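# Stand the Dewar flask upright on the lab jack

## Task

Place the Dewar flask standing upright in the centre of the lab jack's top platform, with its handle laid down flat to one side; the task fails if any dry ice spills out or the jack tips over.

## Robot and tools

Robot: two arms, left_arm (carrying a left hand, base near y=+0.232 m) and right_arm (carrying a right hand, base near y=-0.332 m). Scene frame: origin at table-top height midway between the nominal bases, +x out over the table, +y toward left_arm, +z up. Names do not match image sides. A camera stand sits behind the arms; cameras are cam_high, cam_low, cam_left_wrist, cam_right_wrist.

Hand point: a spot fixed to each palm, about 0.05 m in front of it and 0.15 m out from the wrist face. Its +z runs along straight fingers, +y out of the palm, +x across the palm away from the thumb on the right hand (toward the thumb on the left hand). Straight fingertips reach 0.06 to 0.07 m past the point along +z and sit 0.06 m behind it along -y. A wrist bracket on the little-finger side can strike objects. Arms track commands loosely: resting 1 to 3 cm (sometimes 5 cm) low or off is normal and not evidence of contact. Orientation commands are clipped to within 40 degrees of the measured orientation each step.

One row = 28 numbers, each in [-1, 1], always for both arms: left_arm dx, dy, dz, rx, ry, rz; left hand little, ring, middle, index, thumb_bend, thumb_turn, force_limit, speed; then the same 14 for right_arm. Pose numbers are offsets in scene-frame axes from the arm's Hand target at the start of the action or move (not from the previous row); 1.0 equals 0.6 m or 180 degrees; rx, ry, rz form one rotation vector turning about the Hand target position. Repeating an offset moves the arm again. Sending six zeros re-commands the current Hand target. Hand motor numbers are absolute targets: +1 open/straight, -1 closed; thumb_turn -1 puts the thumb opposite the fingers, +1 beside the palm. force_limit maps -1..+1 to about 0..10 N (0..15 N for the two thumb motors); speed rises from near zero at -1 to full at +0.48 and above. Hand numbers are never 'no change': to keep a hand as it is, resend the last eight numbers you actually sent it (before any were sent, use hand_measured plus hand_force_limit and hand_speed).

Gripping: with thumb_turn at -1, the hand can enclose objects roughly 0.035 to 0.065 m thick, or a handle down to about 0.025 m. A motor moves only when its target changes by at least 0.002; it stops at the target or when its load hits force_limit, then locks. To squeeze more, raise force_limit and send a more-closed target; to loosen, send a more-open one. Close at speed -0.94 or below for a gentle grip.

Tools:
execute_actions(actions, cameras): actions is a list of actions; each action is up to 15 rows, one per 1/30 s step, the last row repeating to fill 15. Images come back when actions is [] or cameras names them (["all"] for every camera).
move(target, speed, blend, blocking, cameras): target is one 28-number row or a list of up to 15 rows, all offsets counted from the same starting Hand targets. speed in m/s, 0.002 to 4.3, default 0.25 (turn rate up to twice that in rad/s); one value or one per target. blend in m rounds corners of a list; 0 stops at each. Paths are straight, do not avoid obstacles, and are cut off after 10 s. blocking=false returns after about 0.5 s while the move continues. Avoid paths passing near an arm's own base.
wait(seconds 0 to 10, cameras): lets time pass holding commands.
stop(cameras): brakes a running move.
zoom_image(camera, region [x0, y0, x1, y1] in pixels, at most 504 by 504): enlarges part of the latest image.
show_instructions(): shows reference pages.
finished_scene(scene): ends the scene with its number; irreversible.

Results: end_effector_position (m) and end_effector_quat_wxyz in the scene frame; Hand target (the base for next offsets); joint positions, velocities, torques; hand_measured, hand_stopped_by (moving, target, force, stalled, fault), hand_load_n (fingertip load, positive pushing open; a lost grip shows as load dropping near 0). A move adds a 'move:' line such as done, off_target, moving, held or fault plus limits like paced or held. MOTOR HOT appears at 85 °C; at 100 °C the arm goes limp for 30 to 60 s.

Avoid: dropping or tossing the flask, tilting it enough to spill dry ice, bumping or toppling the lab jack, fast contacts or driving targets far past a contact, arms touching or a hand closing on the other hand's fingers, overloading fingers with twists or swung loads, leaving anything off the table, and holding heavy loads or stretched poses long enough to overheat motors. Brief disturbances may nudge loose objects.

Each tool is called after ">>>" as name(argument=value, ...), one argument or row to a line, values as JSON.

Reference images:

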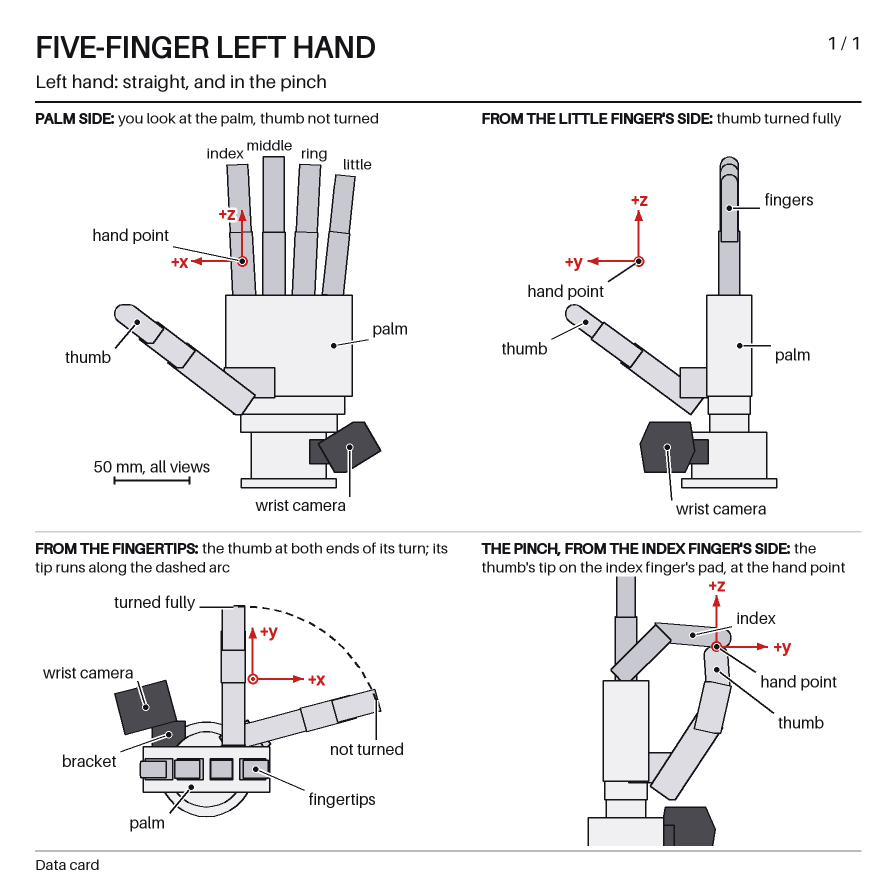

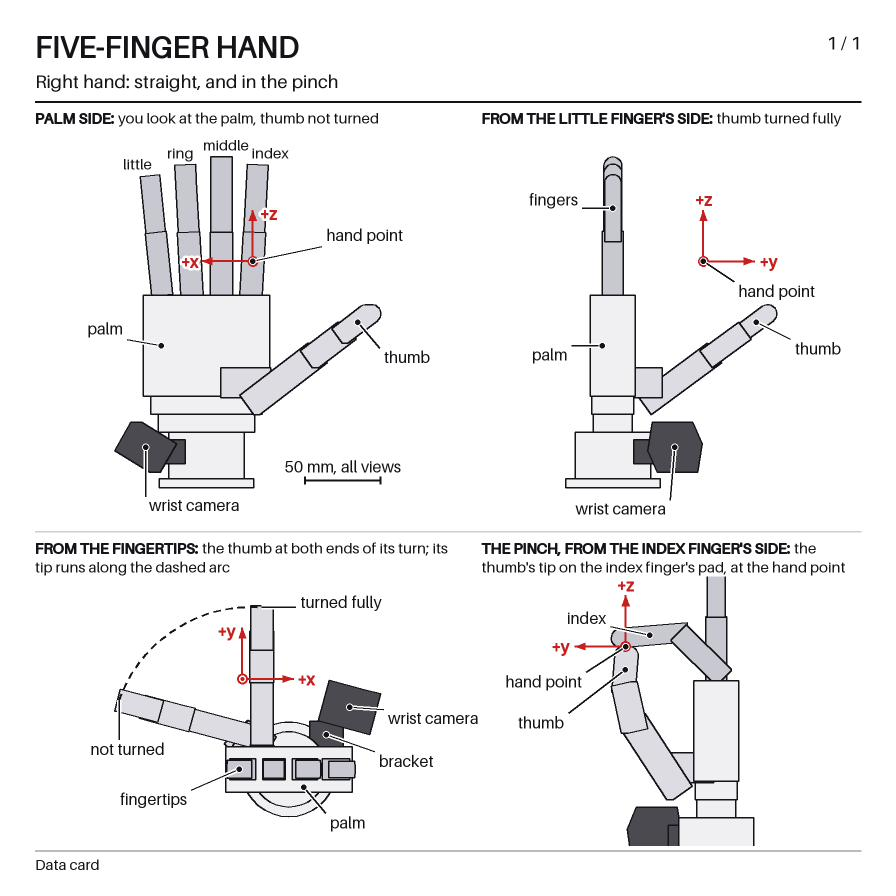

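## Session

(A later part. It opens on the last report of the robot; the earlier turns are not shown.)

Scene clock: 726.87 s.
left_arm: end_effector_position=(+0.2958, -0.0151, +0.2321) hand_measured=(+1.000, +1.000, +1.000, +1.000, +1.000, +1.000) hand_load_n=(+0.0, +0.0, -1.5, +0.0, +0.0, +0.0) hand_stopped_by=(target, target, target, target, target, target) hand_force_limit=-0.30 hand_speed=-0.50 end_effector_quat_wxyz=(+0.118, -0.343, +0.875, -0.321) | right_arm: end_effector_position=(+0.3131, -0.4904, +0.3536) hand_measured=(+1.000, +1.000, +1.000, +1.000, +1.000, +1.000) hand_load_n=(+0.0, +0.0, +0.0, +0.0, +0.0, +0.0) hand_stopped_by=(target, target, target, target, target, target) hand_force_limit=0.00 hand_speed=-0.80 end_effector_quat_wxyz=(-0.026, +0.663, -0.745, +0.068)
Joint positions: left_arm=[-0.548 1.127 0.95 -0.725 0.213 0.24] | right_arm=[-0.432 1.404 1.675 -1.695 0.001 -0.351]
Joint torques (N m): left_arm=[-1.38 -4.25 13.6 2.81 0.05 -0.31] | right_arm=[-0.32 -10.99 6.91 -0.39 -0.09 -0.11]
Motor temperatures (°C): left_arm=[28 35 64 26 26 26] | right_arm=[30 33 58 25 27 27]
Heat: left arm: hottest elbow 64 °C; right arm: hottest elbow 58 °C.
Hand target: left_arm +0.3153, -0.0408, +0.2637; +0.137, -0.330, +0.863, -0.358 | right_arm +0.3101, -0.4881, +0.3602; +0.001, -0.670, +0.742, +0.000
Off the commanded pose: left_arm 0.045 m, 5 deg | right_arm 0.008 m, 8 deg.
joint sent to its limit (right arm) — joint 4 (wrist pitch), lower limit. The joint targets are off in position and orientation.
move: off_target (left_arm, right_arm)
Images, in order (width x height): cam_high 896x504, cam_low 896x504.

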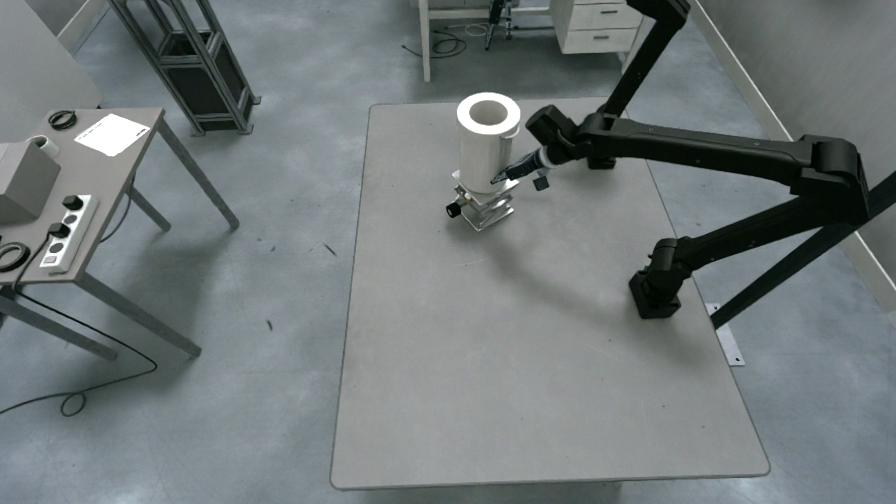

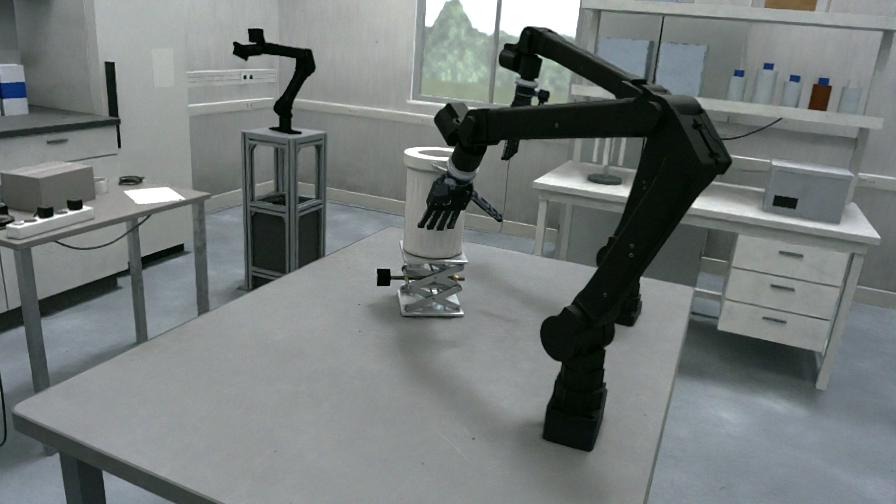

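>>> move(
  target=[
    [-0.09,0.1,0.0,0,0,0,1,1,1,1,1,1,-0.3,-0.5,0,0,0,0,0,0,1,1,1,1,1,1,0,-0.8],
    [-0.14,0.12,0.30,0,0,0,1,1,1,1,1,1,-0.3,-0.5,0,0,0,0,0,0,1,1,1,1,1,1,0,-0.8],
  ],
  speed=[0.06,0.15],
  cameras=["cam_low","cam_high","cam_left_wrist"],
)

>>> zoom_image(
  camera="cam_high",
  region=[440, 80, 540, 230],
)

>>> zoom_image(
  camera="cam_low",
  region=[385, 130, 495, 280],
)

>>> zoom_image(
  camera="cam_left_wrist",
  region=[150, 250, 350, 504],
)

Scene clock: 760.50 s.
left_arm: end_effector_position=(+0.2250, +0.0300, +0.4189) hand_measured=(+1.000, +1.000, +1.000, +1.000, +1.000, +1.000) hand_load_n=(+0.0, +0.0, +0.0, +0.0, +0.0, +0.0) hand_stopped_by=(target, target, target, target, target, target) hand_force_limit=-0.30 hand_speed=-0.50 end_effector_quat_wxyz=(+0.119, -0.338, +0.869, -0.342) | right_arm: end_effector_position=(+0.3131, -0.4904, +0.3536) hand_measured=(+1.000, +1.000, +1.000, +1.000, +1.000, +1.000) hand_load_n=(+0.0, +0.0, +0.5, +0.0, +0.0, +0.0) hand_stopped_by=(target, target, target, target, target, target) hand_force_limit=0.00 hand_speed=-0.80 end_effector_quat_wxyz=(-0.026, +0.663, -0.745, +0.068)
Joint positions: left_arm=[-0.508 0.931 1.309 -1.249 0.264 0.265] | right_arm=[-0.432 1.404 1.675 -1.695 0.001 -0.351]
Joint torques (N m): left_arm=[0.73 -2.37 12.52 0.95 0.09 -0.03] | right_arm=[-0.38 -11.05 6.91 -0.39 -0.09 -0.11]
Motor temperatures (°C): left_arm=[28 35 67 26 26 26] | right_arm=[30 33 58 25 27 27]
Heat: left arm: hottest elbow 67 °C; right arm: hottest elbow 58 °C.
Hand target: left_arm +0.2313, +0.0312, +0.4437; +0.137, -0.330, +0.863, -0.358 | right_arm +0.3101, -0.4881, +0.3602; +0.001, -0.670, +0.742, +0.000
Off the commanded pose: left_arm 0.026 m, 3 deg | right_arm 0.008 m, 8 deg.
joint sent to its limit (right arm) — joint 4 (wrist pitch), lower limit. The joint targets are off in position and orientation.
move: off_target (left_arm, right_arm)
camera_calibration:
cam_left_wrist: T_world_to_cam=[[0.333799, -0.65075, 0.681984, -0.345801], [-0.941338, -0.192048, 0.277488, 0.103712], [-0.0496022, -0.734603, -0.676681, 0.430027], [0, 0, 0, 1]] pos_world=[0.234386, 0.110787, 0.498044]
Images, in order (width x height): cam_high 896x504, cam_low 896x504, cam_left_wrist 672x504.

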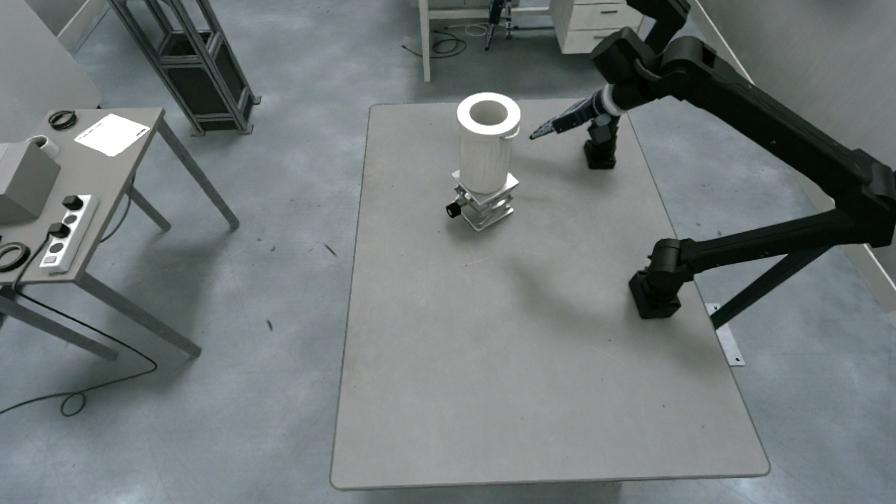

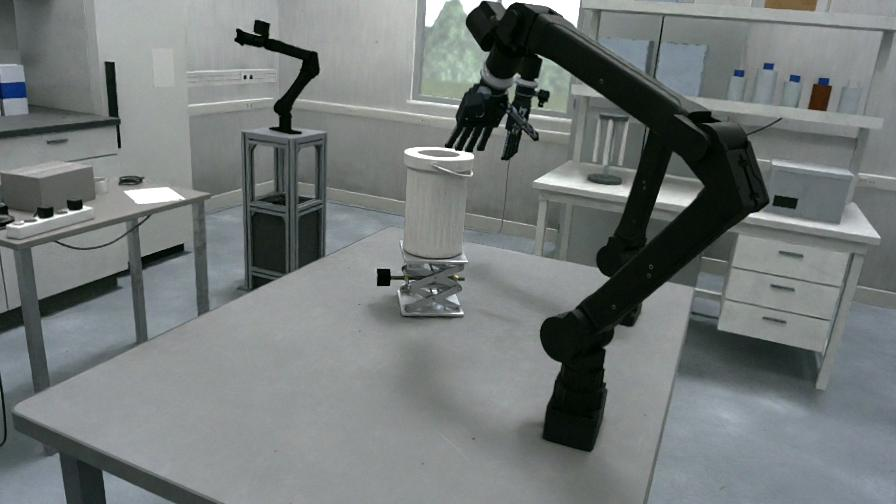

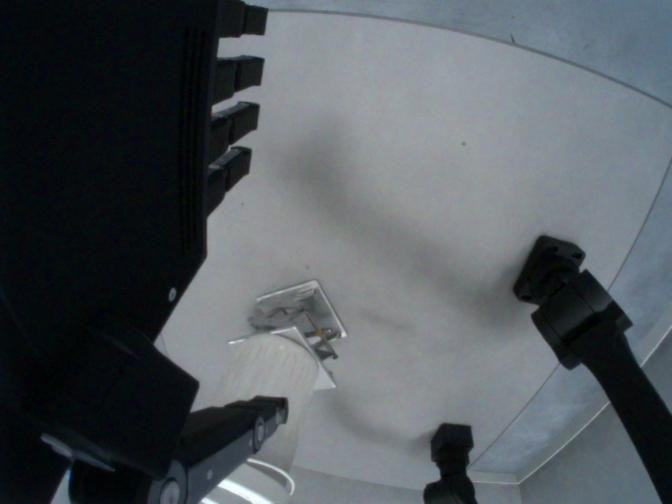

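Scaled by 3.360 from the camera's 896x504 image, which has a finer 1280x720 frame.

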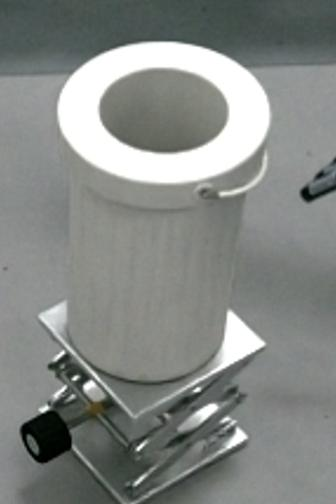

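Scaled by 3.360 from the camera's 896x504 image, which has a finer 1280x720 frame.

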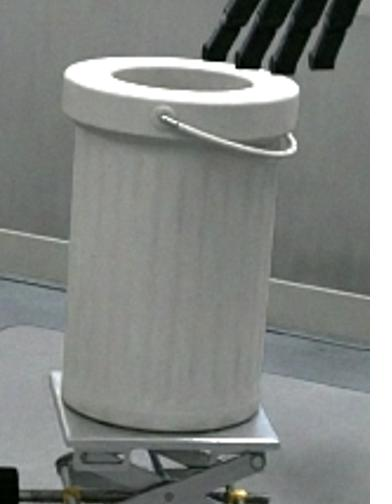

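Scaled by 1.984 from the camera's 672x504 image, which has a finer 960x720 frame.

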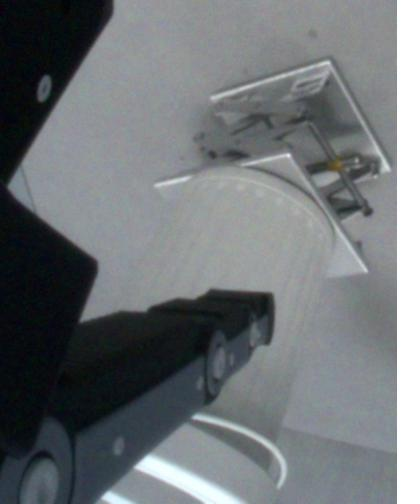

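>>> wait(
  seconds=0.5,
  cameras=["all"],
)

Scene clock: 772.33 s.
left_arm: end_effector_position=(+0.2250, +0.0300, +0.4189) hand_measured=(+1.000, +1.000, +1.000, +1.000, +1.000, +1.000) hand_load_n=(+0.0, +0.0, +0.0, +0.0, +0.0, -0.5) hand_stopped_by=(target, target, target, target, target, target) hand_force_limit=-0.30 hand_speed=-0.50 end_effector_quat_wxyz=(+0.119, -0.338, +0.869, -0.342) | right_arm: end_effector_position=(+0.3131, -0.4904, +0.3536) hand_measured=(+1.000, +1.000, +1.000, +1.000, +1.000, +1.000) hand_load_n=(+0.0, +0.0, +0.0, +0.0, +0.0, +0.0) hand_stopped_by=(target, target, target, target, target, target) hand_force_limit=0.00 hand_speed=-0.80 end_effector_quat_wxyz=(-0.026, +0.663, -0.745, +0.068)
Joint positions: left_arm=[-0.508 0.931 1.309 -1.249 0.264 0.265] | right_arm=[-0.432 1.404 1.675 -1.695 0.001 -0.351]
Joint torques (N m): left_arm=[0.5 -2.32 12.52 1.06 0.11 -0.05] | right_arm=[-0.32 -11.05 6.93 -0.39 -0.09 -0.11]
Motor temperatures (°C): left_arm=[28 34 66 26 25 26] | right_arm=[30 33 58 25 27 27]
Heat: left arm: hottest elbow 66 °C; right arm: hottest elbow 58 °C.
Hand target: left_arm +0.2313, +0.0312, +0.4437; +0.137, -0.330, +0.863, -0.358 | right_arm +0.3101, -0.4881, +0.3602; +0.001, -0.670, +0.742, +0.000
Off the commanded pose: left_arm 0.026 m, 3 deg | right_arm 0.008 m, 8 deg.
wait: 0.50 s; at rest from the start
camera_calibration:
cam_left_wrist: T_world_to_cam=[[0.333799, -0.65075, 0.681984, -0.345801], [-0.941338, -0.192048, 0.277488, 0.103712], [-0.0496022, -0.734603, -0.676681, 0.430027], [0, 0, 0, 1]] pos_world=[0.234386, 0.110787, 0.498044]
cam_right_wrist: T_world_to_cam=[[-0.980685, -0.11702, -0.15673, 0.309803], [-0.177232, 0.87061, 0.458941, 0.31531], [0.0827455, 0.477854, -0.874534, 0.628494], [0, 0, 0, 1]] pos_world=[0.307696, -0.538588, 0.453486]

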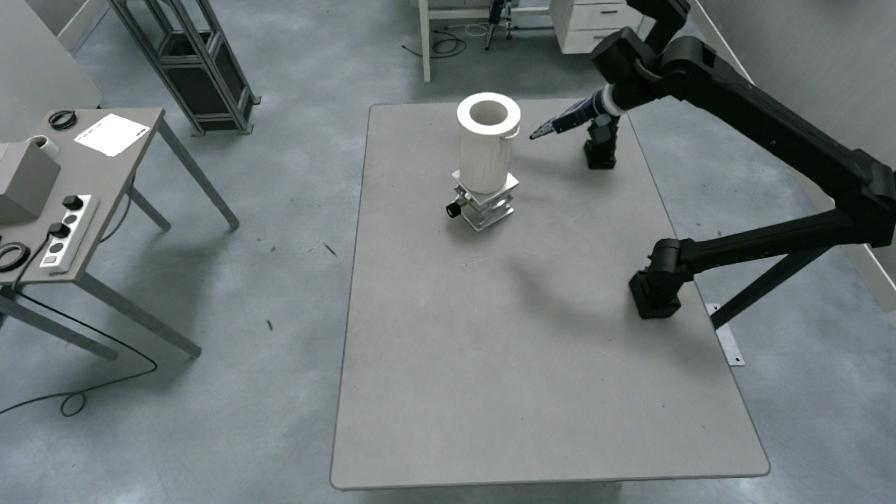

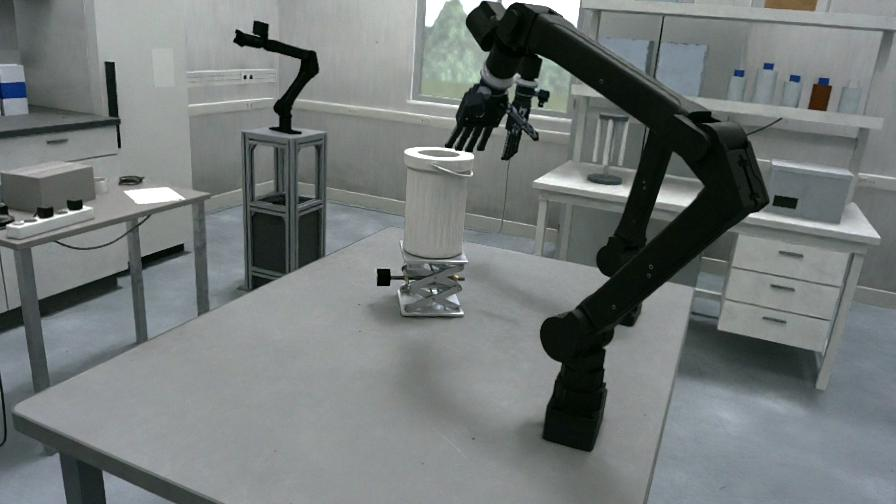

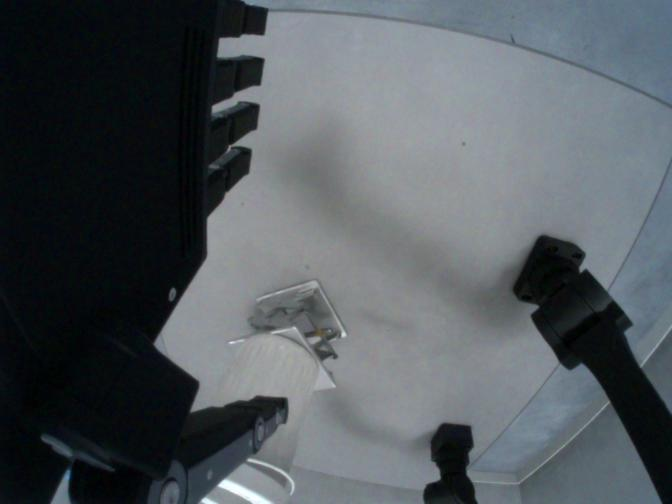

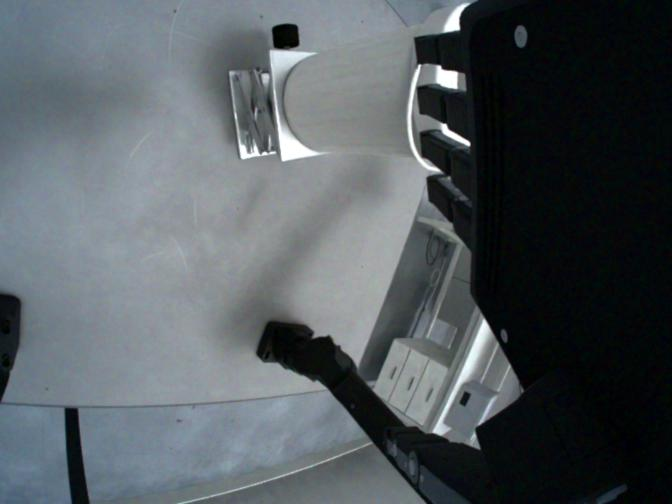

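>>> zoom_image(
  camera="cam_low",
  region=[385, 130, 495, 280],
)

>>> zoom_image(
  camera="cam_high",
  region=[440, 85, 570, 215],
)

Scaled by 3.360 from the camera's 896x504 image, which has a finer 1280x720 frame.

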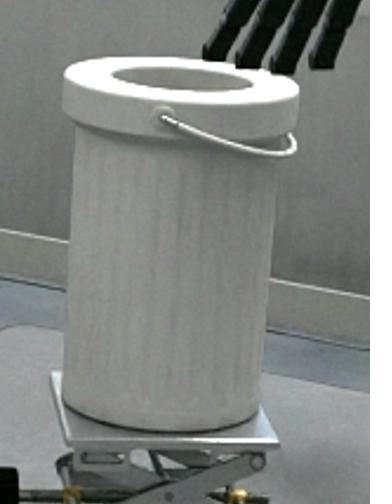

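Scaled by 3.877 from the camera's 896x504 image, which has a finer 1280x720 frame.

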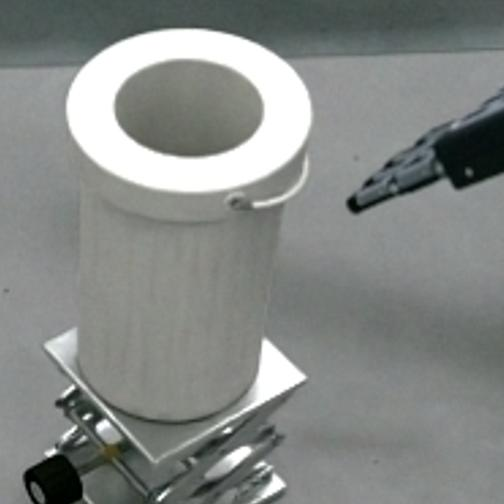

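>>> finished_scene(
  scene=2,
)

The scene is finished: the task was done.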